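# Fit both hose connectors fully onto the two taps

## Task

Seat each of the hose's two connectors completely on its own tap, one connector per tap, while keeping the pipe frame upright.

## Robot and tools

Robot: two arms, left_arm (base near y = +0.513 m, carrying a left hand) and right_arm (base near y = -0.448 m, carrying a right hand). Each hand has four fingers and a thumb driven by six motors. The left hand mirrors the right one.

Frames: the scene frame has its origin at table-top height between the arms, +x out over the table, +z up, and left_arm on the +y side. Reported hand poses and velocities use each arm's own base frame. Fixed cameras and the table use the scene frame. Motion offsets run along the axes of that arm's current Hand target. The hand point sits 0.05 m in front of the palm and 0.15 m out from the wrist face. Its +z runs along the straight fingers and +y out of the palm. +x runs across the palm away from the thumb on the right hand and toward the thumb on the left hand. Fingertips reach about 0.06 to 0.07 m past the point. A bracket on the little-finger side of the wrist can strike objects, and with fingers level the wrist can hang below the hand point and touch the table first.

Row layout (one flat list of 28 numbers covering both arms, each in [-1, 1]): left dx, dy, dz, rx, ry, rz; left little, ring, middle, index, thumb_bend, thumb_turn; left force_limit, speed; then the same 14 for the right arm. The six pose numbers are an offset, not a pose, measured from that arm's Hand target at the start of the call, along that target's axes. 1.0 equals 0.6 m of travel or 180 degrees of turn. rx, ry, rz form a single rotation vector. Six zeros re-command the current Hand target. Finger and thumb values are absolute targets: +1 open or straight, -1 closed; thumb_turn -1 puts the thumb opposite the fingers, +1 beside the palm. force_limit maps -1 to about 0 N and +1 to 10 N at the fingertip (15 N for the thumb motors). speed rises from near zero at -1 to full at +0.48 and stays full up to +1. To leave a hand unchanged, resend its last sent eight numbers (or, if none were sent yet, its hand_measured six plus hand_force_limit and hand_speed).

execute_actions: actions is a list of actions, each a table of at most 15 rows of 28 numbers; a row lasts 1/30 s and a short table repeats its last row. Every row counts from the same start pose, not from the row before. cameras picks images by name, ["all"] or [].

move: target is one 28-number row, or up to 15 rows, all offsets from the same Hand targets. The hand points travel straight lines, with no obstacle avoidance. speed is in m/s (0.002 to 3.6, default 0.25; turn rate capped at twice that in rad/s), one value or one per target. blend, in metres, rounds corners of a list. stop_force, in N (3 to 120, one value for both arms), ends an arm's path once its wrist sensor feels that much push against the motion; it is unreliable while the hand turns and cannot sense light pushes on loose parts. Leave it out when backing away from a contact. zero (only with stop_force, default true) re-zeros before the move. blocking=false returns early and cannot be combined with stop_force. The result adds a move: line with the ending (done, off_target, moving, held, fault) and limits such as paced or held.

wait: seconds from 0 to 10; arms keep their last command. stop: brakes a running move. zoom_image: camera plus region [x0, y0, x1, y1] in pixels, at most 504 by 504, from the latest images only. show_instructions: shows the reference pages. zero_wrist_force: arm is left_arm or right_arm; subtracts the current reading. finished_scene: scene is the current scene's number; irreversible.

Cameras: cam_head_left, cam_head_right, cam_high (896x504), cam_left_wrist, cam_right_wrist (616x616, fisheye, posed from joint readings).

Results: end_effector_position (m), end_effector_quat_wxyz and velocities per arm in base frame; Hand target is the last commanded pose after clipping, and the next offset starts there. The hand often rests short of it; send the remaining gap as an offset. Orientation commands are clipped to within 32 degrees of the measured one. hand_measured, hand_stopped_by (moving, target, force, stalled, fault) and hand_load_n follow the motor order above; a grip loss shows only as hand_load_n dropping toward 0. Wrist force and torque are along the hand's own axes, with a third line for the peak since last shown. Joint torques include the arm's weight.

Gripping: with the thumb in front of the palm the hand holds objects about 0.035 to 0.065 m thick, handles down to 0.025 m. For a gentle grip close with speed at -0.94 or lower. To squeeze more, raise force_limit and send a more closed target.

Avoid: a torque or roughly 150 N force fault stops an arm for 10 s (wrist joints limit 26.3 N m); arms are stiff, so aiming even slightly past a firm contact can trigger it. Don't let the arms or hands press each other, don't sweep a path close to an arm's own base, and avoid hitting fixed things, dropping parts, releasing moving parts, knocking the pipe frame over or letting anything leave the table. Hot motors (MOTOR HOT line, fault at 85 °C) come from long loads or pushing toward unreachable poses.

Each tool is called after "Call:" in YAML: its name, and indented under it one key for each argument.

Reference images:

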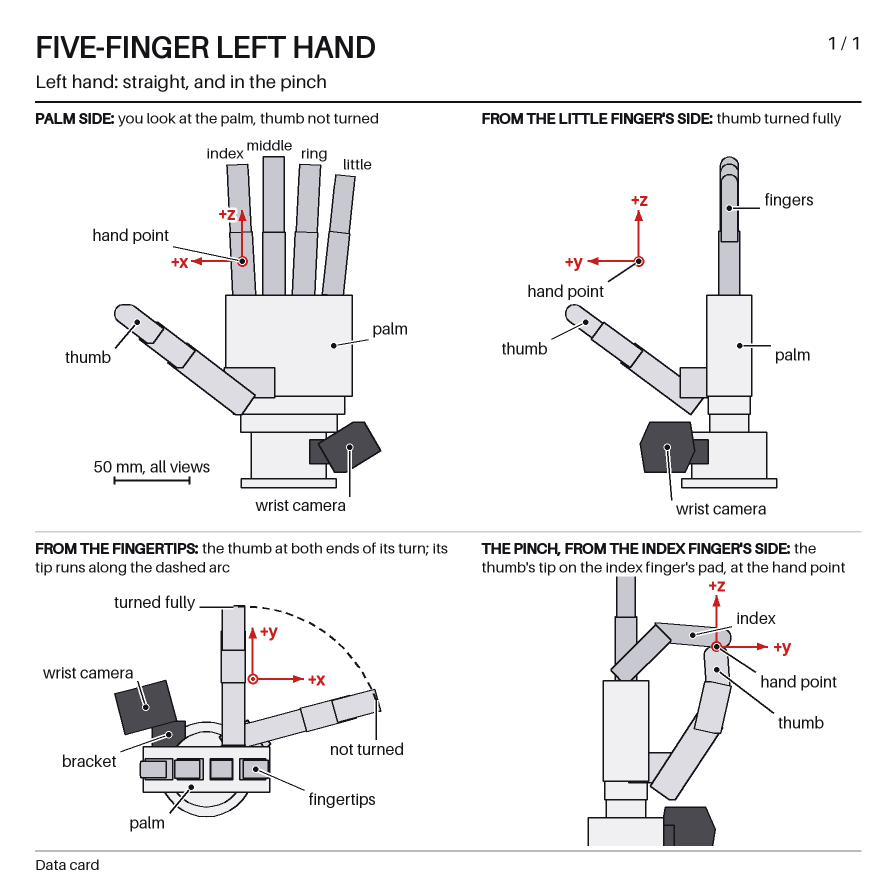

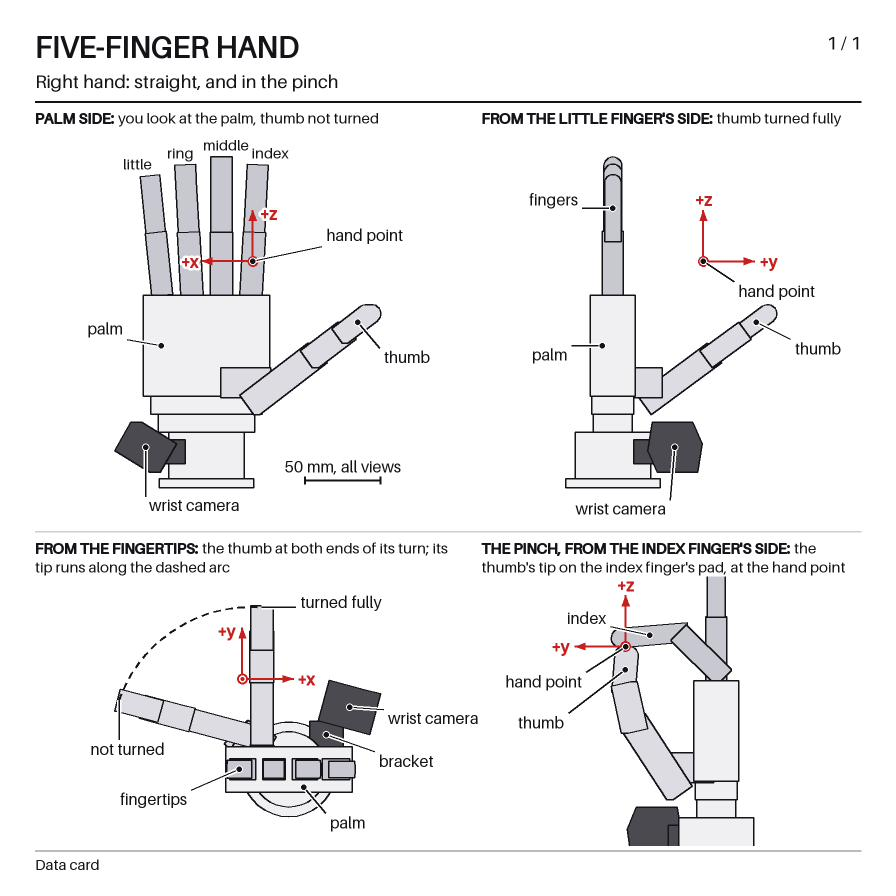

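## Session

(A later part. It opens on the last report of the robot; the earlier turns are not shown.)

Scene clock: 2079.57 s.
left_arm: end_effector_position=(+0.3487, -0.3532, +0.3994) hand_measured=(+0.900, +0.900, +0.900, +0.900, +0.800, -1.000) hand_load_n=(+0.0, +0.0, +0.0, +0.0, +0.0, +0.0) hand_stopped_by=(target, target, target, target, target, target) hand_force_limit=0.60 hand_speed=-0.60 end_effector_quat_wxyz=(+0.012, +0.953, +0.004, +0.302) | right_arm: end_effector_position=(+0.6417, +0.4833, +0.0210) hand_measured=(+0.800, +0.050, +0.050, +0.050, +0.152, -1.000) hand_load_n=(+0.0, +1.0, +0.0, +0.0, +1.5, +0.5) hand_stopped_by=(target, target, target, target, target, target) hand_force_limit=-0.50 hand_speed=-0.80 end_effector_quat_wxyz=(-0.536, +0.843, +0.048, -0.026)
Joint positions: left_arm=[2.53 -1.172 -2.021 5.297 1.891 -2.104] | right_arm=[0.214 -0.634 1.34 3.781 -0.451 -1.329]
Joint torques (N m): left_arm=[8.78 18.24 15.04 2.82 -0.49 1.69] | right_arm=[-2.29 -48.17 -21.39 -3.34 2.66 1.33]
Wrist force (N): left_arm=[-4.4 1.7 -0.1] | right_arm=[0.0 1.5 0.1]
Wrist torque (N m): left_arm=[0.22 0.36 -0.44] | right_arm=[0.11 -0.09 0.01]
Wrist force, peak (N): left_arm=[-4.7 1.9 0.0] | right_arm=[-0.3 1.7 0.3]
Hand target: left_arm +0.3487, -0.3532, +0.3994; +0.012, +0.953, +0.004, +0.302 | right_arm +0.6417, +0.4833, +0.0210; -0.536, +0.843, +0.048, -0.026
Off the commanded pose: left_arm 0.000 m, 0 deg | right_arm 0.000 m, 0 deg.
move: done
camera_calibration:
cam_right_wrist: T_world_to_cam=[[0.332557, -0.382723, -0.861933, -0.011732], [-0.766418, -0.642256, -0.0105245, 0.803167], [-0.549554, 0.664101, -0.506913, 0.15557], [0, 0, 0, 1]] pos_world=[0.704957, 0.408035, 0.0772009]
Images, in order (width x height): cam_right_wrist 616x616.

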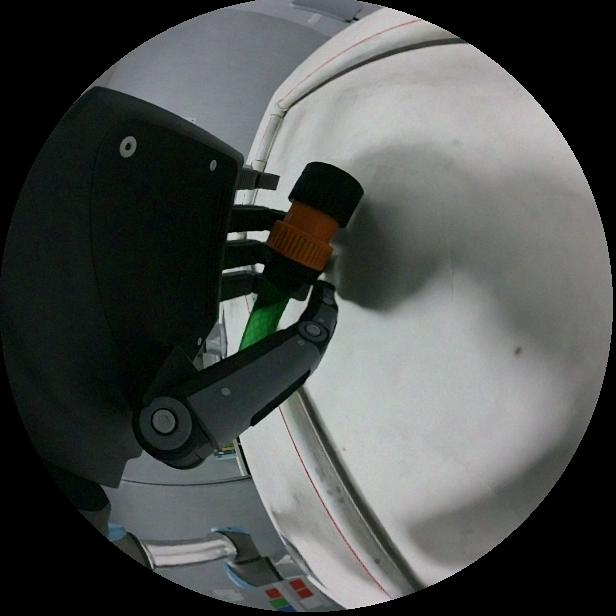

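Call:
move:
  target:
    - [0,0,0,0,0,0,0.9,0.9,0.9,0.9,0.8,-1,0.6,-0.6,0,0,0,0,0,0,0.8,0.05,0.05,0.05,0.10,-1,-0.3,-0.85]
    - [0,0,0,0,0,0,0.9,0.9,0.9,0.9,0.8,-1,0.6,-0.6,0,0,0,0,0,0,0.8,0.05,0.05,0.05,0.05,-1,-0.3,-0.85]
    - [0,0,0,0,0,0,0.9,0.9,0.9,0.9,0.8,-1,0.6,-0.6,0,0,0,0,0,0,0.8,0.05,0.05,0.05,0.0,-1,-0.3,-0.85]
  cameras: ["cam_right_wrist"]

Call:
zoom_image:
  camera: "cam_right_wrist"
  region: [220, 160, 440, 380]

Scene clock: 2084.83 s.
left_arm: end_effector_position=(+0.3487, -0.3532, +0.3994) hand_measured=(+0.900, +0.900, +0.900, +0.900, +0.800, -1.000) hand_load_n=(+0.0, +0.0, +0.0, +0.0, +0.0, +0.0) hand_stopped_by=(target, target, target, target, target, target) hand_force_limit=0.60 hand_speed=-0.60 end_effector_quat_wxyz=(+0.012, +0.953, +0.004, +0.302) | right_arm: end_effector_position=(+0.6417, +0.4833, +0.0210) hand_measured=(+0.800, +0.050, +0.050, +0.050, +0.000, -1.000) hand_load_n=(+0.0, +0.0, +0.0, +0.0, +0.0, +0.0) hand_stopped_by=(target, target, target, target, target, target) hand_force_limit=-0.30 hand_speed=-0.85 end_effector_quat_wxyz=(-0.536, +0.843, +0.048, -0.026)
Joint positions: left_arm=[2.53 -1.172 -2.021 5.297 1.891 -2.104] | right_arm=[0.214 -0.634 1.34 3.781 -0.451 -1.329]
Joint torques (N m): left_arm=[9.46 18.66 15.36 3.06 -0.41 1.67] | right_arm=[1.39 -49.85 -19.09 -2.3 2.68 1.28]
Wrist force (N): left_arm=[-4.3 1.7 0.0] | right_arm=[-0.1 1.3 0.3]
Wrist torque (N m): left_arm=[0.20 0.34 -0.44] | right_arm=[0.08 -0.08 0.03]
Wrist force, peak (N): left_arm=[-4.7 1.9 -0.1] | right_arm=[0.1 1.8 0.4]
Hand target: left_arm +0.3487, -0.3532, +0.3994; +0.012, +0.953, +0.004, +0.302 | right_arm +0.6417, +0.4833, +0.0210; -0.536, +0.843, +0.048, -0.026
Off the commanded pose: left_arm 0.000 m, 0 deg | right_arm 0.000 m, 0 deg.
move: done
camera_calibration:
cam_right_wrist: T_world_to_cam=[[0.332557, -0.382723, -0.861933, -0.011732], [-0.766418, -0.642256, -0.0105245, 0.803167], [-0.549554, 0.664101, -0.506913, 0.15557], [0, 0, 0, 1]] pos_world=[0.704957, 0.408035, 0.0772009]
Images, in order (width x height): cam_right_wrist 616x616.

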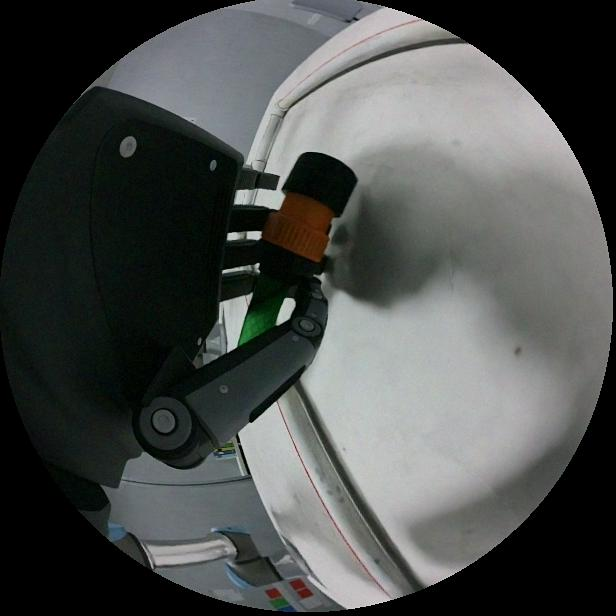

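Scaled by 2.291 from the camera's 616x616 image, which has a finer 880x880 frame.

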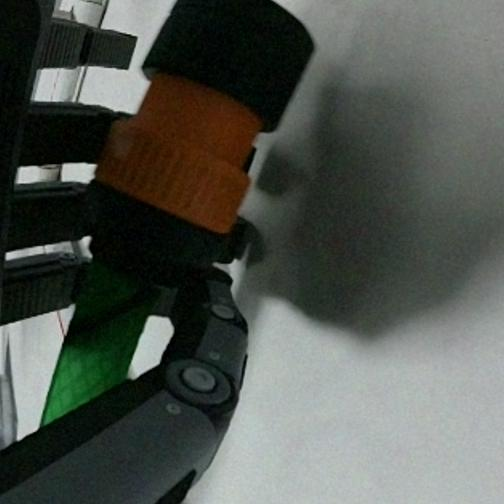

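Call:
move:
  target:
    - [0,0,0,0,0,0,0.9,0.9,0.9,0.9,0.8,-1,0.6,-0.6,0,0,0,0,0,0,0.8,-0.1,-0.1,-0.1,0.0,-1,-0.3,-0.85]
    - [0,0,0,0,0,0,0.9,0.9,0.9,0.9,0.8,-1,0.6,-0.6,0,0,0,0,0,0,0.8,-0.25,-0.25,-0.25,0.0,-1,-0.2,-0.85]
  cameras: ["cam_right_wrist"]

Call:
zoom_image:
  camera: "cam_right_wrist"
  region: [220, 160, 440, 380]

Scene clock: 2094.30 s.
left_arm: end_effector_position=(+0.3487, -0.3532, +0.3994) hand_measured=(+0.900, +0.900, +0.900, +0.900, +0.800, -1.000) hand_load_n=(+0.0, +0.0, +0.0, +0.0, +0.0, +0.0) hand_stopped_by=(target, target, target, target, target, target) hand_force_limit=0.60 hand_speed=-0.60 end_effector_quat_wxyz=(+0.012, +0.953, +0.004, +0.302) | right_arm: end_effector_position=(+0.6417, +0.4833, +0.0210) hand_measured=(+0.800, -0.250, -0.236, -0.246, +0.000, -1.000) hand_load_n=(+0.0, +0.5, +8.0, +6.0, +2.0, +0.0) hand_stopped_by=(target, target, force, force, target, target) hand_force_limit=-0.20 hand_speed=-0.85 end_effector_quat_wxyz=(-0.536, +0.843, +0.048, -0.026)
Joint positions: left_arm=[2.53 -1.172 -2.021 5.297 1.891 -2.104] | right_arm=[0.214 -0.634 1.34 3.781 -0.451 -1.329]
Joint torques (N m): left_arm=[9.05 18.56 15.33 3.25 -0.37 1.57] | right_arm=[3.82 -51.24 -15.86 -1.54 2.53 1.19]
Wrist force (N): left_arm=[-4.4 1.9 -0.2] | right_arm=[0.1 1.6 0.5]
Wrist torque (N m): left_arm=[0.26 0.35 -0.45] | right_arm=[0.11 -0.11 0.04]
Wrist force, peak (N): left_arm=[-4.7 1.8 -0.2] | right_arm=[-0.1 1.7 0.5]
Hand target: left_arm +0.3487, -0.3532, +0.3994; +0.012, +0.953, +0.004, +0.302 | right_arm +0.6417, +0.4833, +0.0210; -0.536, +0.843, +0.048, -0.026
Off the commanded pose: left_arm 0.000 m, 0 deg | right_arm 0.000 m, 0 deg.
move: done
camera_calibration:
cam_right_wrist: T_world_to_cam=[[0.332557, -0.382723, -0.861933, -0.011732], [-0.766418, -0.642256, -0.0105245, 0.803167], [-0.549554, 0.664101, -0.506913, 0.15557], [0, 0, 0, 1]] pos_world=[0.704957, 0.408035, 0.0772009]
Images, in order (width x height): cam_right_wrist 616x616.

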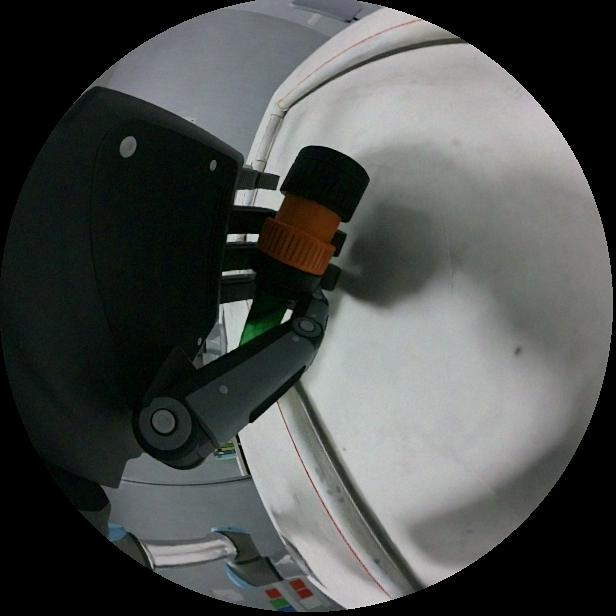

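Scaled by 2.291 from the camera's 616x616 image, which has a finer 880x880 frame.

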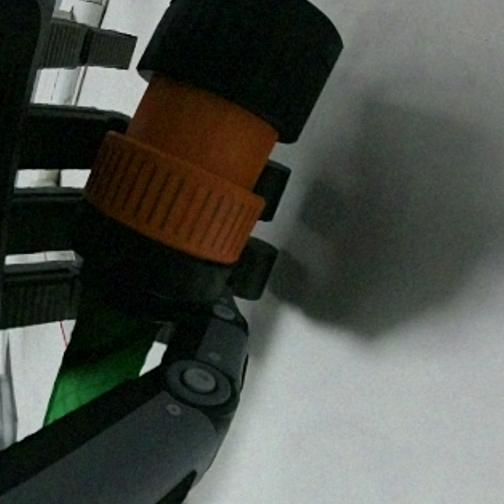

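Call:
move:
  target:
    - [0,0,0,0,0,0,0.9,0.9,0.9,0.9,0.8,-1,0.6,-0.6,0,0,0,0,0,0,0.8,-0.25,-0.25,-0.25,-0.05,-1,0.0,-0.85]
    - [0,0,0,0,0,0,0.9,0.9,0.9,0.9,0.8,-1,0.6,-0.6,0,0,0,0,0,0,0.8,-0.3,-0.3,-0.3,-0.1,-1,0.2,-0.85]
  cameras: ["cam_right_wrist"]

Call:
zoom_image:
  camera: "cam_right_wrist"
  region: [220, 160, 440, 380]

Scene clock: 2099.93 s.
left_arm: end_effector_position=(+0.3487, -0.3532, +0.3994) hand_measured=(+0.900, +0.900, +0.900, +0.900, +0.800, -1.000) hand_load_n=(+0.0, +0.0, +0.5, +0.0, +0.0, +0.0) hand_stopped_by=(target, target, target, target, target, target) hand_force_limit=0.60 hand_speed=-0.60 end_effector_quat_wxyz=(+0.012, +0.953, +0.004, +0.302) | right_arm: end_effector_position=(+0.6417, +0.4833, +0.0210) hand_measured=(+0.800, -0.300, -0.236, -0.246, -0.022, -1.000) hand_load_n=(-0.5, +0.5, +8.5, +6.5, +9.0, +0.5) hand_stopped_by=(target, target, force, force, force, target) hand_force_limit=0.20 hand_speed=-0.85 end_effector_quat_wxyz=(-0.536, +0.843, +0.048, -0.026)
Joint positions: left_arm=[2.53 -1.172 -2.021 5.297 1.891 -2.104] | right_arm=[0.214 -0.634 1.34 3.781 -0.451 -1.329]
Joint torques (N m): left_arm=[8.78 18.23 15.16 3.27 -0.25 1.55] | right_arm=[6.58 -51.76 -13.63 -0.9 2.53 1.14]
Wrist force (N): left_arm=[-4.5 1.7 0.0] | right_arm=[0.0 1.6 0.5]
Wrist torque (N m): left_arm=[0.21 0.37 -0.45] | right_arm=[0.10 -0.08 0.02]
Wrist force, peak (N): left_arm=[-4.8 1.9 0.0] | right_arm=[-0.3 1.7 0.4]
Hand target: left_arm +0.3487, -0.3532, +0.3994; +0.012, +0.953, +0.004, +0.302 | right_arm +0.6417, +0.4833, +0.0210; -0.536, +0.843, +0.048, -0.026
Off the commanded pose: left_arm 0.000 m, 0 deg | right_arm 0.000 m, 0 deg.
move: done
camera_calibration:
cam_right_wrist: T_world_to_cam=[[0.332557, -0.382723, -0.861933, -0.011732], [-0.766418, -0.642256, -0.0105245, 0.803167], [-0.549554, 0.664101, -0.506913, 0.15557], [0, 0, 0, 1]] pos_world=[0.704957, 0.408035, 0.0772009]
Images, in order (width x height): cam_right_wrist 616x616.

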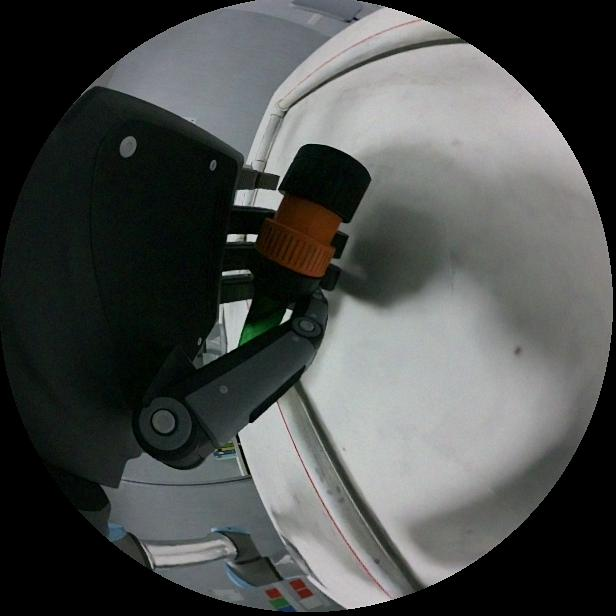

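Scaled by 2.291 from the camera's 616x616 image, which has a finer 880x880 frame.

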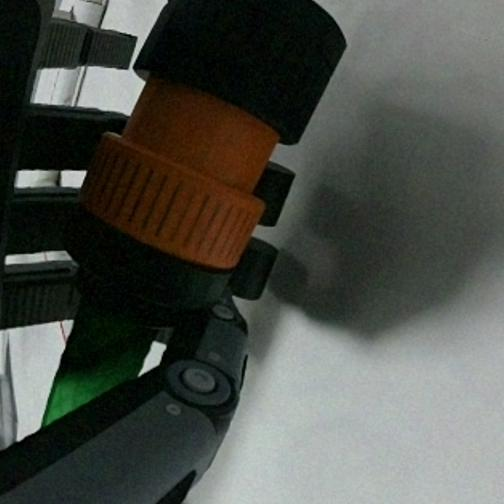

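Call:
move:
  target:
    - [0,0,0,0,0,0,0.9,0.9,0.9,0.9,0.8,-1,0.6,-0.6,0,0,0,0,0,0,0.8,-0.3,-0.35,-0.35,-0.15,-1,0.7,-0.85]
    - [0,0,0,0,0,0,0.9,0.9,0.9,0.9,0.8,-1,0.6,-0.6,0,0.0151,0.0070,0,0,0,0.8,-0.3,-0.35,-0.35,-0.15,-1,0.7,-0.85]
  cameras: ["cam_right_wrist", "cam_head_left"]
  speed: 0.02

Call:
zoom_image:
  camera: "cam_right_wrist"
  region: [220, 160, 440, 380]

Scene clock: 2108.50 s.
left_arm: end_effector_position=(+0.3487, -0.3532, +0.3994) hand_measured=(+0.900, +0.900, +0.900, +0.900, +0.800, -1.000) hand_load_n=(+0.0, +0.0, +0.0, +0.0, +0.0, +0.0) hand_stopped_by=(target, target, target, target, target, target) hand_force_limit=0.60 hand_speed=-0.60 end_effector_quat_wxyz=(+0.012, +0.953, +0.004, +0.302) | right_arm: end_effector_position=(+0.6411, +0.4847, +0.0132) hand_measured=(+0.800, -0.300, -0.238, -0.256, -0.034, -1.000) hand_load_n=(+0.0, +0.0, -11.0, +7.0, +13.0, +1.0) hand_stopped_by=(target, target, force, force, force, target) hand_force_limit=0.70 hand_speed=-0.85 end_effector_quat_wxyz=(-0.540, +0.840, +0.048, -0.027)
Joint positions: left_arm=[2.53 -1.172 -2.021 5.297 1.891 -2.104] | right_arm=[0.214 -0.618 1.339 3.766 -0.441 -1.329]
Joint torques (N m): left_arm=[9.55 18.18 15.46 3.18 -0.26 1.57] | right_arm=[-3.76 12.9 7.53 1.97 -9.83 -3.13]
Wrist force (N): left_arm=[-4.7 1.8 -0.1] | right_arm=[-7.6 -69.7 -49.2]
Wrist torque (N m): left_arm=[0.22 0.39 -0.45] | right_arm=[-1.00 0.88 -1.35]
Wrist force, peak (N): left_arm=[-4.7 1.9 -0.2] | right_arm=[-8.0 -69.7 -49.2]
Hand target: left_arm +0.3487, -0.3532, +0.3994; +0.012, +0.953, +0.004, +0.302 | right_arm +0.6418, +0.4832, +0.0110; -0.536, +0.843, +0.048, -0.026
Off the commanded pose: left_arm 0.000 m, 0 deg | right_arm 0.003 m, 1 deg.
move: done
camera_calibration:
cam_right_wrist: T_world_to_cam=[[0.331887, -0.373469, -0.86624, -0.0215923], [-0.764915, -0.643946, -0.0154356, 0.803448], [-0.552048, 0.667723, -0.499389, 0.150018], [0, 0, 0, 1]] pos_world=[0.704552, 0.409142, 0.0686152]
Images, in order (width x height): cam_head_left 896x504, cam_right_wrist 616x616.

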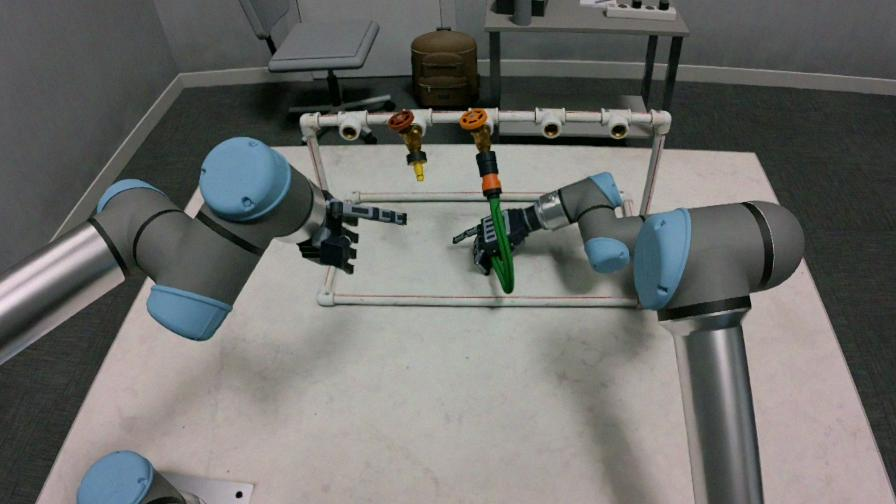

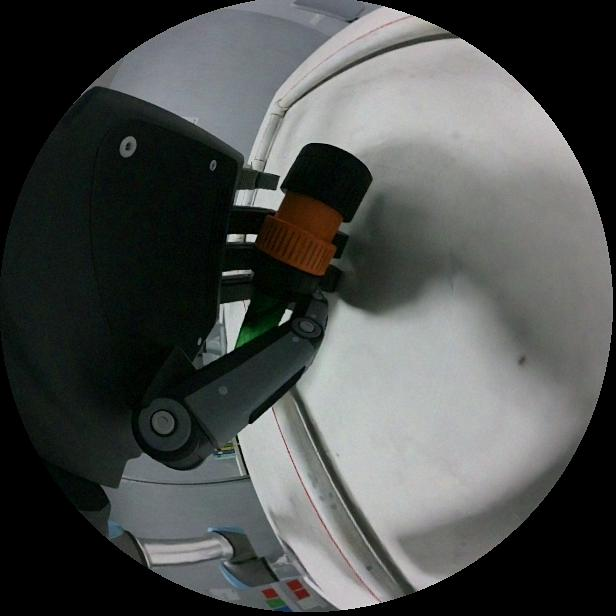

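Scaled by 2.291 from the camera's 616x616 image, which has a finer 880x880 frame.

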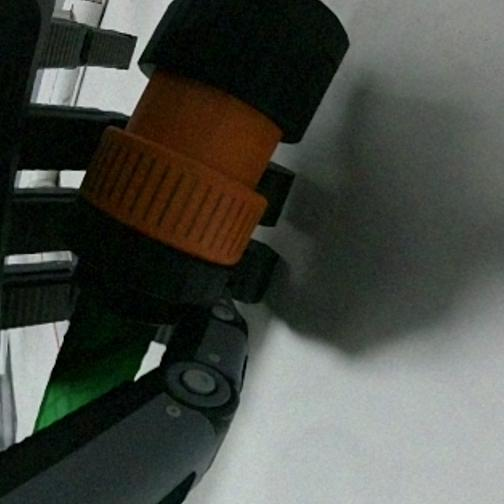

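Call:
move:
  target: [0,0,0,0,0,0,0.9,0.9,0.9,0.9,0.8,-1,0.6,-0.6,0,-0.0302,-0.0141,0,0,0,0.8,-0.3,-0.35,-0.35,-0.15,-1,0.7,-0.85]
  cameras: ["cam_right_wrist", "cam_head_left"]
  speed: 0.03

Call:
zoom_image:
  camera: "cam_right_wrist"
  region: [220, 160, 440, 380]

Scene clock: 2112.70 s.
left_arm: end_effector_position=(+0.3487, -0.3532, +0.3994) hand_measured=(+0.900, +0.900, +0.900, +0.900, +0.800, -1.000) hand_load_n=(+0.0, +0.0, +0.0, +0.0, -0.5, +0.0) hand_stopped_by=(target, target, target, target, target, target) hand_force_limit=0.60 hand_speed=-0.60 end_effector_quat_wxyz=(+0.012, +0.953, +0.004, +0.302) | right_arm: end_effector_position=(+0.6416, +0.4832, +0.0309) hand_measured=(+0.800, -0.300, -0.236, -0.256, -0.034, -1.000) hand_load_n=(+0.0, +0.0, +8.5, +9.0, +13.0, +0.5) hand_stopped_by=(target, target, force, force, force, target) hand_force_limit=0.70 hand_speed=-0.85 end_effector_quat_wxyz=(-0.536, +0.843, +0.048, -0.026)
Joint positions: left_arm=[2.53 -1.172 -2.021 5.297 1.891 -2.104] | right_arm=[0.214 -0.649 1.34 3.796 -0.451 -1.329]
Joint torques (N m): left_arm=[9.33 18.37 15.29 3.21 -0.41 1.33] | right_arm=[13.85 -61.88 -28.6 0.07 3.63 -0.83]
Wrist force (N): left_arm=[-4.4 1.9 -0.1] | right_arm=[0.2 1.9 0.4]
Wrist torque (N m): left_arm=[0.24 0.34 -0.44] | right_arm=[0.14 -0.07 0.03]
Wrist force, peak (N): left_arm=[-4.9 1.9 0.0] | right_arm=[-6.8 -70.5 -50.2]
Hand target: left_arm +0.3487, -0.3532, +0.3994; +0.012, +0.953, +0.004, +0.302 | right_arm +0.6417, +0.4833, +0.0310; -0.536, +0.843, +0.048, -0.026
Off the commanded pose: left_arm 0.000 m, 0 deg | right_arm 0.000 m, 0 deg.
move: done
camera_calibration:
cam_right_wrist: T_world_to_cam=[[0.332415, -0.3828, -0.861954, -0.00303258], [-0.766506, -0.642153, -0.0104207, 0.803206], [-0.549517, 0.664156, -0.50688, 0.160482], [0, 0, 0, 1]] pos_world=[0.704857, 0.408035, 0.087101]
Images, in order (width x height): cam_head_left 896x504, cam_right_wrist 616x616.

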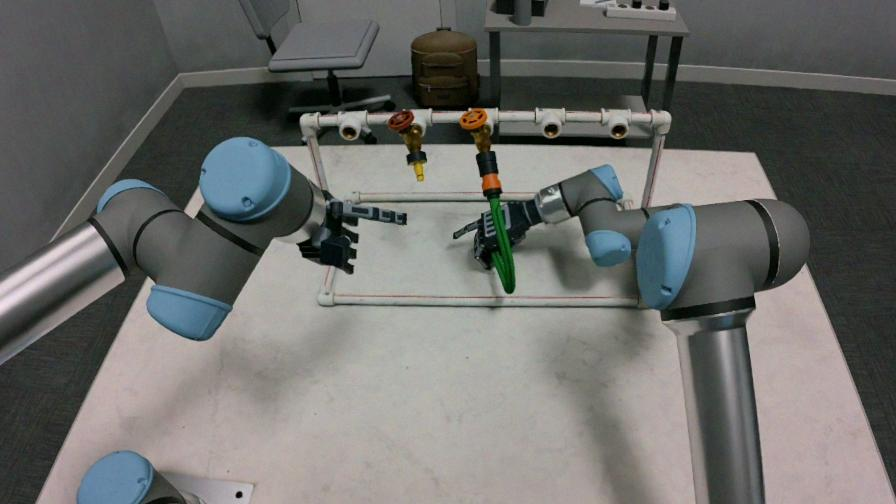

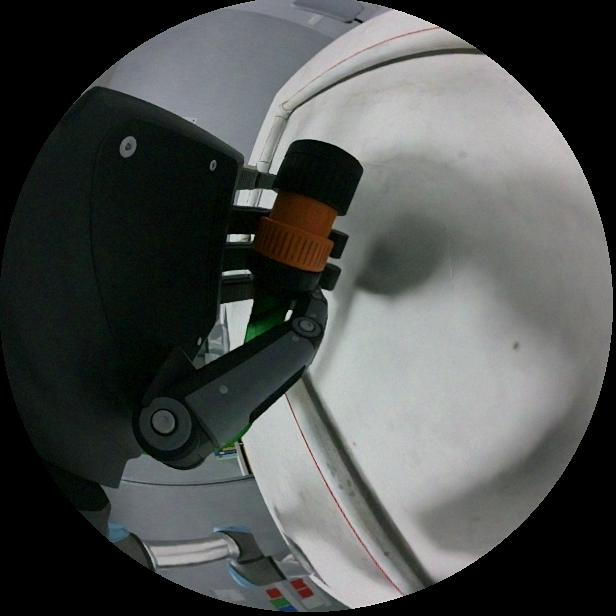

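Scaled by 2.291 from the camera's 616x616 image, which has a finer 880x880 frame.

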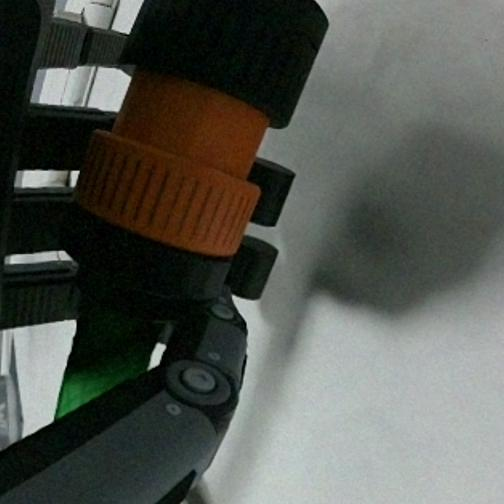

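Call:
move:
  target:
    - [0.3763,-0.1603,-0.0467,-0.0729,-0.1376,-0.2274,-0.85,-0.85,-0.85,-0.85,1,-1,0.6,0,0,-0.0604,-0.0282,0,0,0,0.8,-0.3,-0.35,-0.35,-0.15,-1,0.7,-0.85]
    - [0.7188,0.0447,0.3638,-0.1458,-0.2752,-0.4547,-0.85,-0.85,-0.85,-0.85,1,-1,0.6,0,-0.1975,-0.0408,-0.0858,0,0,0,0.8,-0.3,-0.35,-0.35,-0.15,-1,0.7,-0.85]
  speed: [0.2, 0.2]
  cameras: ["all"]

Scene clock: 2238.07 s.
left_arm: end_effector_position=(+0.8270, -0.3776, +0.4698) hand_measured=(-0.850, -0.850, -0.850, -0.850, +1.000, -1.000) hand_load_n=(+0.0, +0.0, +0.0, +0.0, +0.0, +0.0) hand_stopped_by=(target, target, target, target, target, target) hand_force_limit=0.60 hand_speed=0.00 end_effector_quat_wxyz=(+0.391, +0.728, +0.537, -0.173) | right_arm: end_effector_position=(+0.5275, +0.4343, +0.0742) hand_measured=(+0.800, -0.300, -0.236, -0.256, -0.034, -1.000) hand_load_n=(+0.0, +0.0, +9.0, +5.0, +12.5, -3.0) hand_stopped_by=(target, target, force, force, force, target) hand_force_limit=0.70 hand_speed=-0.85 end_effector_quat_wxyz=(-0.536, +0.843, +0.048, -0.026)
Joint positions: left_arm=[3.048 -2.229 -0.674 4.832 0.744 -3.094] | right_arm=[0.175 -0.952 1.777 3.741 -0.444 -1.416]
Joint torques (N m): left_arm=[-10.79 40.25 30.62 0.34 -2.5 -2.79] | right_arm=[-10.67 -51.49 -8.99 -5.12 4.28 -1.56]
Wrist force (N): left_arm=[-0.2 0.5 -1.5] | right_arm=[2.2 4.3 0.5]
Wrist torque (N m): left_arm=[0.26 0.05 -0.04] | right_arm=[0.17 -0.06 0.14]
Wrist force, peak (N): left_arm=[-5.0 2.0 0.1] | right_arm=[2.9 5.2 1.7]
Hand target: left_arm +0.8270, -0.3776, +0.4698; +0.391, +0.727, +0.537, -0.173 | right_arm +0.5275, +0.4343, +0.0742; -0.536, +0.843, +0.048, -0.026
Off the commanded pose: left_arm 0.000 m, 0 deg | right_arm 0.000 m, 0 deg.
move: done
camera_calibration:
cam_left_wrist: T_world_to_cam=[[-0.808388, 0.253114, -0.531453, 1.00752], [0.385641, 0.909829, -0.153273, 0.0978463], [0.444735, -0.328854, -0.833106, 0.00995533], [0, 0, 0, 1]] pos_world=[0.772302, -0.340766, 0.558738]
cam_right_wrist: T_world_to_cam=[[0.332557, -0.382723, -0.861933, 0.0533857], [-0.766418, -0.642256, -0.0105245, 0.684796], [-0.549554, 0.664101, -0.506913, 0.152253], [0, 0, 0, 1]] pos_world=[0.590757, 0.359135, 0.130401]

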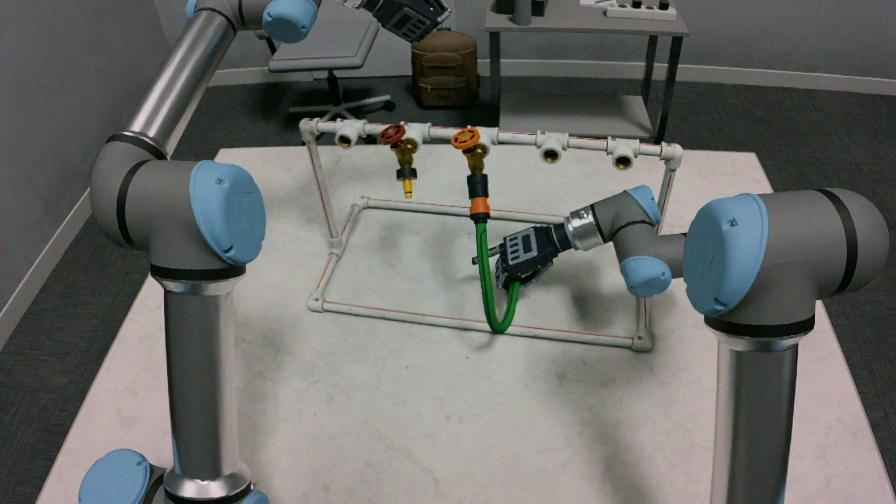

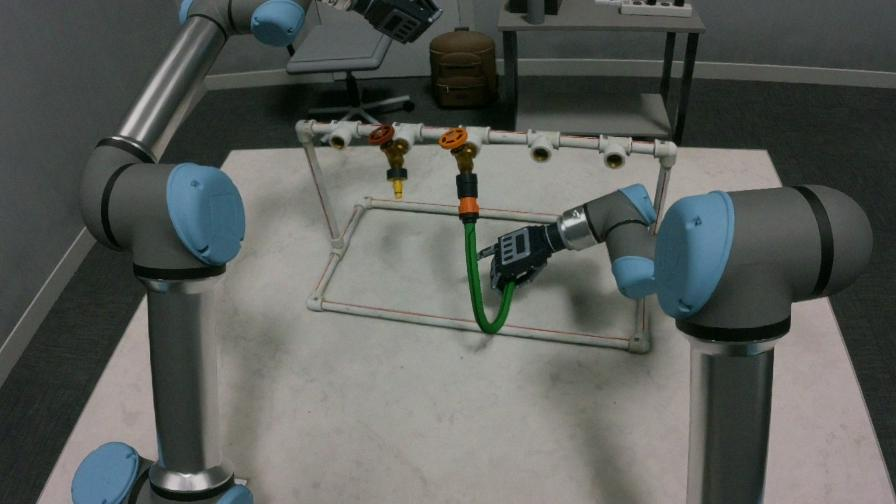

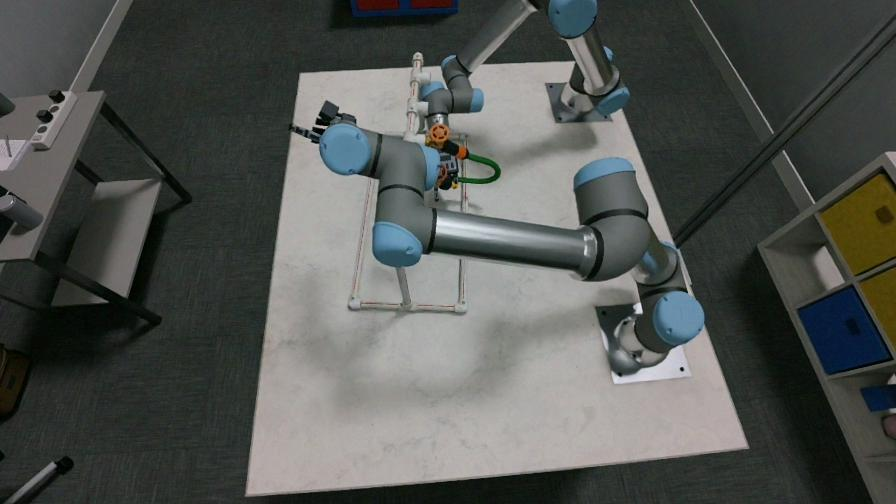

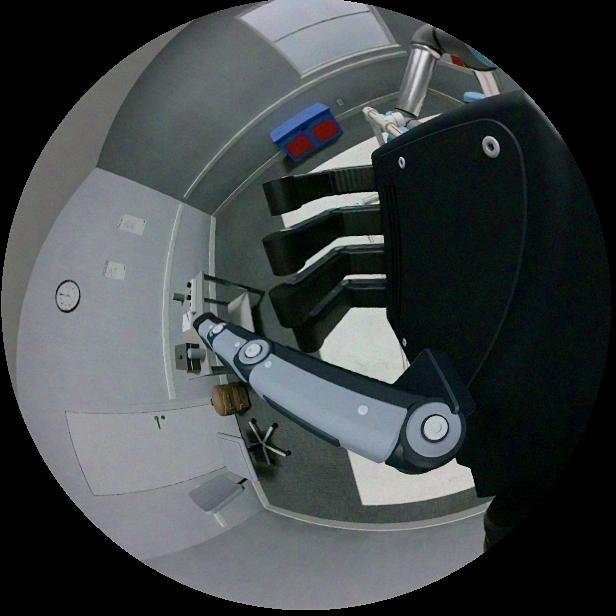

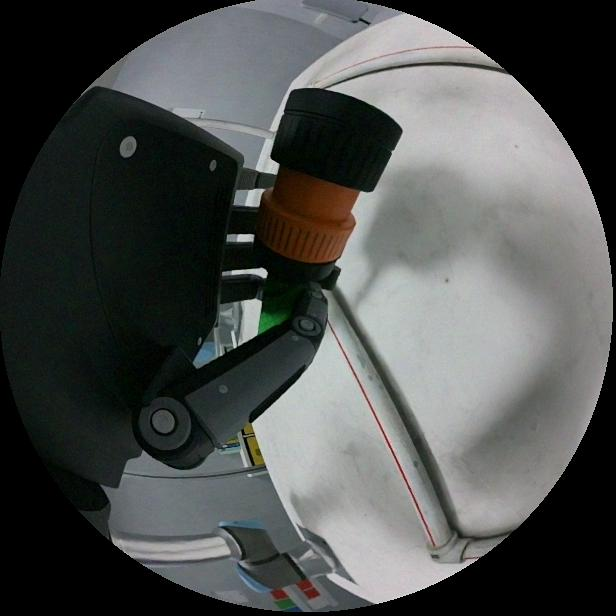

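Call:
zoom_image:
  camera: "cam_head_left"
  region: [290, 90, 700, 360]

Call:
zoom_image:
  camera: "cam_high"
  region: [340, 40, 520, 220]

Call:
zoom_image:
  camera: "cam_head_right"
  region: [290, 90, 700, 360]

Scaled by 1.229 from the camera's 896x504 image, which has a finer 1280x720 frame.

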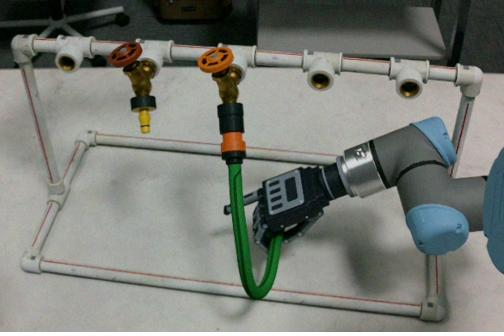

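Scaled by 2.800 from the camera's 896x504 image, which has a finer 1280x720 frame.

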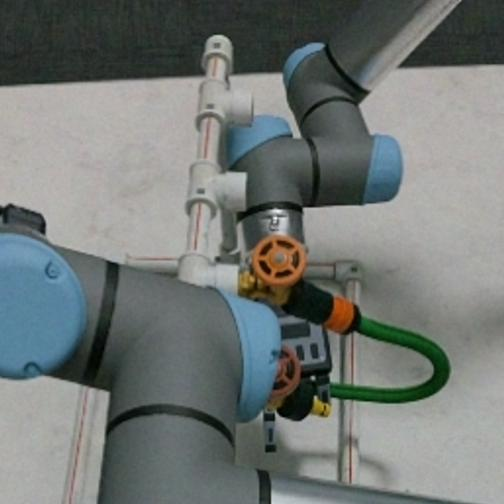

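Scaled by 1.229 from the camera's 896x504 image, which has a finer 1280x720 frame.

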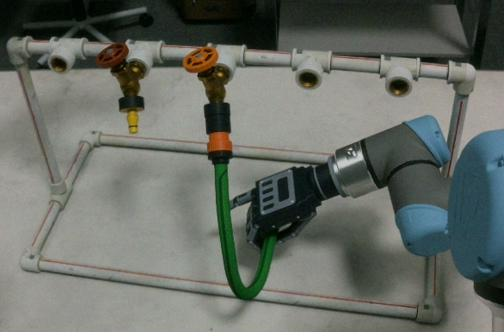

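Call:
move:
  target:
    - [0,0,0,0,0,0,-0.85,-0.85,-0.85,-0.85,1,-1,0.6,0,0,0.0181,0.0085,0,0,0,0.8,-0.3,-0.35,-0.35,-0.15,-1,0.7,-0.85]
  speed: 0.03
  cameras: ["cam_high", "cam_head_left"]

Call:
move:
  target:
    - [0,0,0,0,0,0,-0.85,-0.85,-0.85,-0.85,1,-1,0.6,0,-0.0703,0.0114,-0.0243,0,0,0,0.8,-0.3,-0.35,-0.35,-0.15,-1,0.7,-0.85]
  speed: 0.04
  cameras: ["cam_high", "cam_head_left", "cam_right_wrist"]

Scene clock: 2269.60 s.
left_arm: end_effector_position=(+0.8270, -0.3776, +0.4698) hand_measured=(-0.850, -0.850, -0.850, -0.850, +1.000, -1.000) hand_load_n=(+0.0, +0.0, +0.0, +0.0, +0.0, +0.0) hand_stopped_by=(target, target, target, target, target, target) hand_force_limit=0.60 hand_speed=0.00 end_effector_quat_wxyz=(+0.391, +0.727, +0.537, -0.173) | right_arm: end_effector_position=(+0.5276, +0.4343, +0.0623) hand_measured=(+0.800, -0.300, -0.236, -0.256, -0.034, -1.000) hand_load_n=(+0.0, +0.0, +9.0, +5.0, +12.5, -2.5) hand_stopped_by=(target, target, force, force, force, target) hand_force_limit=0.70 hand_speed=-0.85 end_effector_quat_wxyz=(-0.536, +0.843, +0.048, -0.026)
Joint positions: left_arm=[3.048 -2.229 -0.674 4.832 0.744 -3.094] | right_arm=[0.175 -0.93 1.78 3.716 -0.444 -1.416]
Joint torques (N m): left_arm=[-11.32 40.78 30.03 0.28 -2.19 -1.37] | right_arm=[-10.04 -37.52 -9.51 -5.26 3.91 1.33]
Wrist force (N): left_arm=[0.2 0.3 -1.5] | right_arm=[1.7 3.6 0.6]
Wrist torque (N m): left_arm=[0.23 -0.02 -0.01] | right_arm=[0.17 -0.11 0.16]
Wrist force, peak (N): left_arm=[-0.1 0.7 -1.8] | right_arm=[2.3 4.9 0.7]
Hand target: left_arm +0.8270, -0.3776, +0.4698; +0.391, +0.727, +0.537, -0.173 | right_arm +0.5276, +0.4344, +0.0622; -0.536, +0.843, +0.048, -0.026
Off the commanded pose: left_arm 0.000 m, 0 deg | right_arm 0.000 m, 0 deg.
move: done
Images, in order (width x height): cam_head_left 896x504, cam_high 896x504.

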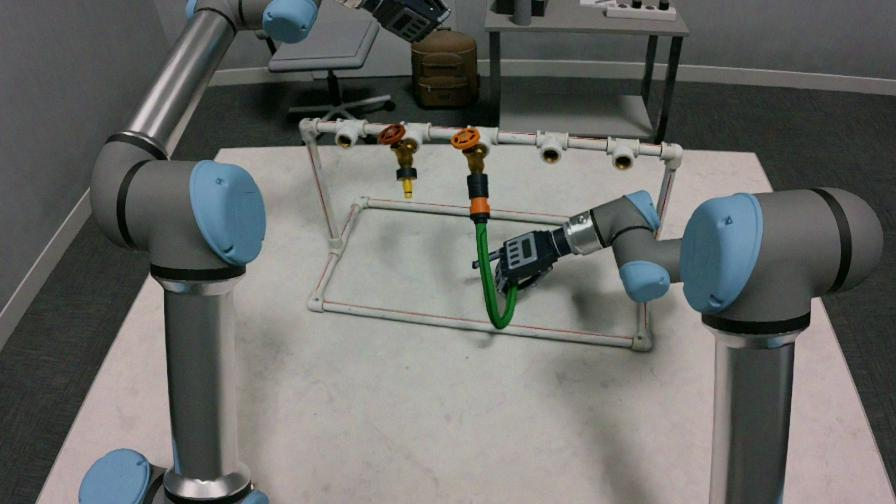

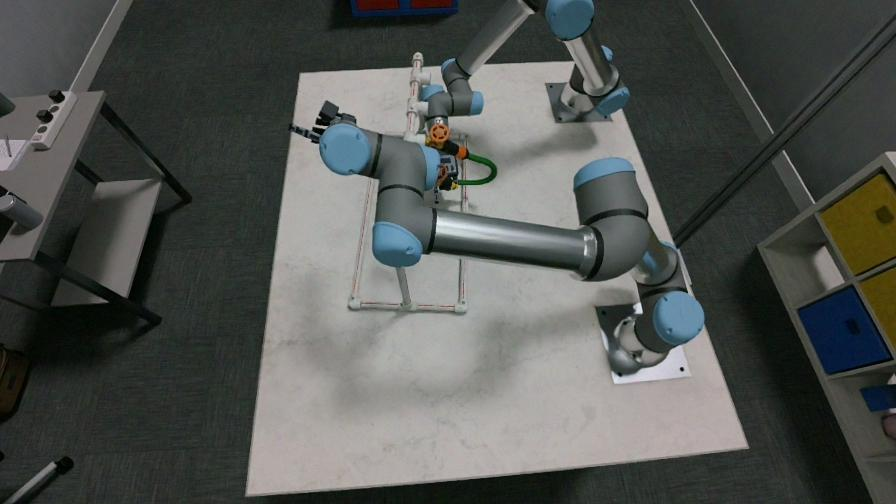

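Scene clock: 2271.17 s.
left_arm: end_effector_position=(+0.8270, -0.3776, +0.4698) hand_measured=(-0.850, -0.850, -0.850, -0.850, +1.000, -1.000) hand_load_n=(+0.0, +0.0, +0.0, +0.0, -0.5, +0.0) hand_stopped_by=(target, target, target, target, target, target) hand_force_limit=0.60 hand_speed=0.00 end_effector_quat_wxyz=(+0.391, +0.727, +0.537, -0.173) | right_arm: end_effector_position=(+0.4875, +0.4138, +0.0620) hand_measured=(+0.800, -0.300, -0.236, -0.256, -0.034, -1.000) hand_load_n=(+0.0, +0.0, +9.0, +5.0, +13.0, -2.0) hand_stopped_by=(target, target, force, force, force, target) hand_force_limit=0.70 hand_speed=-0.85 end_effector_quat_wxyz=(-0.536, +0.843, +0.048, -0.026)
Joint positions: left_arm=[3.048 -2.229 -0.674 4.832 0.744 -3.094] | right_arm=[0.152 -1.012 1.921 3.705 -0.441 -1.47]
Joint torques (N m): left_arm=[-10.1 41.07 30.58 0.49 -1.89 1.21] | right_arm=[-11.84 -48.69 -6.77 -1.73 4.34 -1.65]
Wrist force (N): left_arm=[-0.1 0.4 -1.6] | right_arm=[2.2 5.0 0.7]
Wrist torque (N m): left_arm=[0.25 0.03 -0.03] | right_arm=[0.21 -0.05 0.24]
Wrist force, peak (N): left_arm=[0.0 0.6 -1.8] | right_arm=[2.3 5.1 0.9]
Hand target: left_arm +0.8270, -0.3776, +0.4698; +0.391, +0.727, +0.537, -0.173 | right_arm +0.4874, +0.4138, +0.0619; -0.536, +0.843, +0.048, -0.026
Off the commanded pose: left_arm 0.000 m, 0 deg | right_arm 0.000 m, 0 deg.
move: done
camera_calibration:
cam_right_wrist: T_world_to_cam=[[0.332689, -0.382746, -0.861872, 0.0482543], [-0.766431, -0.642239, -0.0106376, 0.640859], [-0.549456, 0.664104, -0.507014, 0.137658], [0, 0, 0, 1]] pos_world=[0.550758, 0.338635, 0.118201]
Images, in order (width x height): cam_head_left 896x504, cam_high 896x504, cam_right_wrist 616x616.

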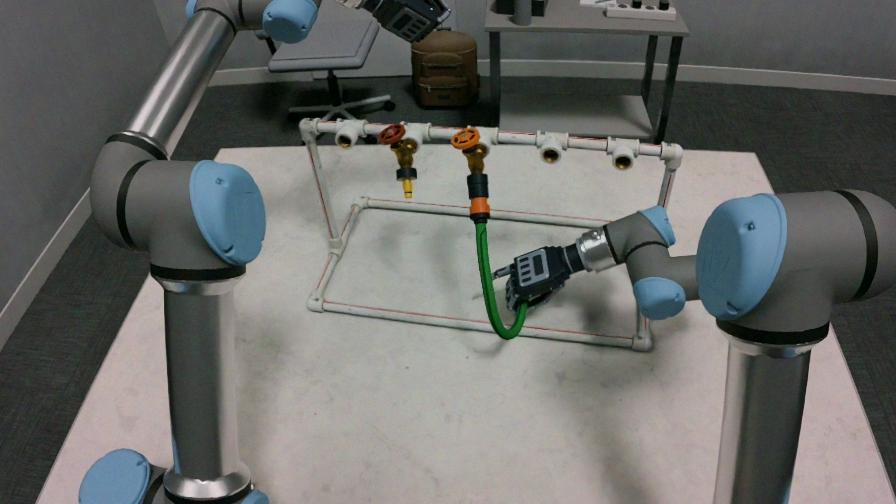

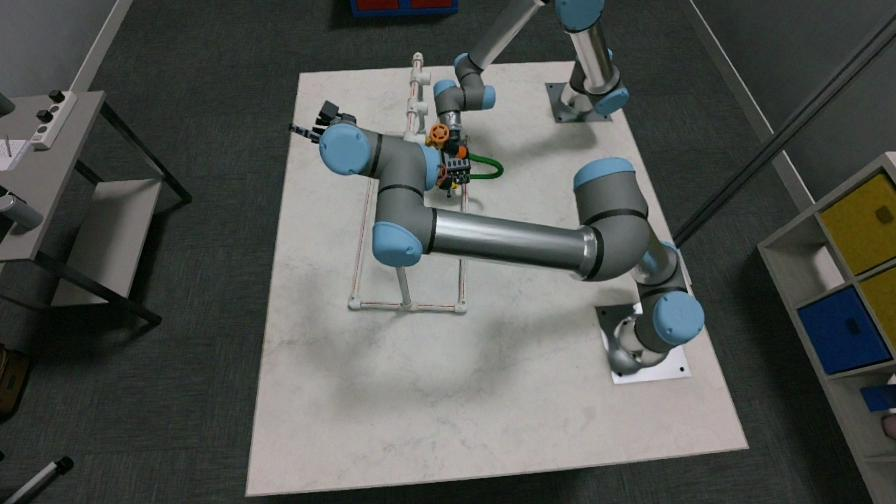

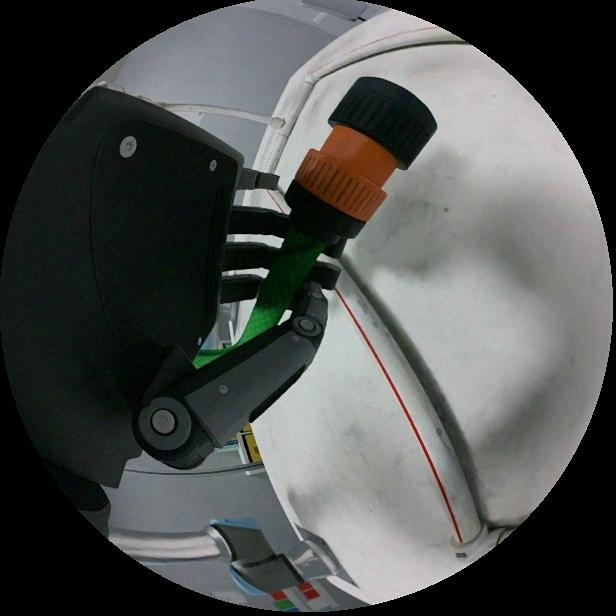

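Call:
zoom_image:
  camera: "cam_right_wrist"
  region: [200, 50, 460, 310]

Call:
zoom_image:
  camera: "cam_head_left"
  region: [440, 180, 660, 360]

Scaled by 1.938 from the camera's 616x616 image, which has a finer 880x880 frame.

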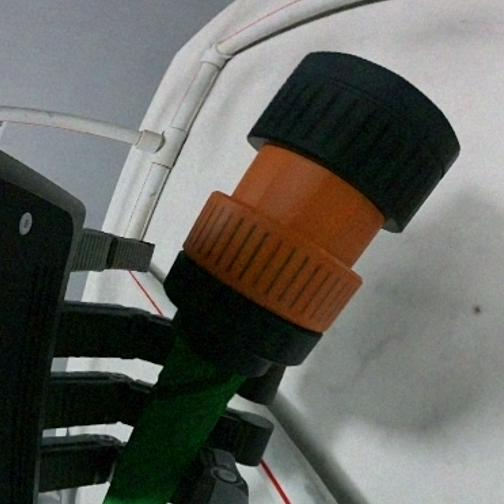

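Scaled by 2.291 from the camera's 896x504 image, which has a finer 1280x720 frame.

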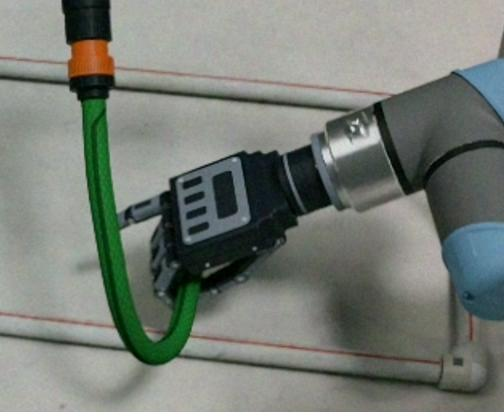

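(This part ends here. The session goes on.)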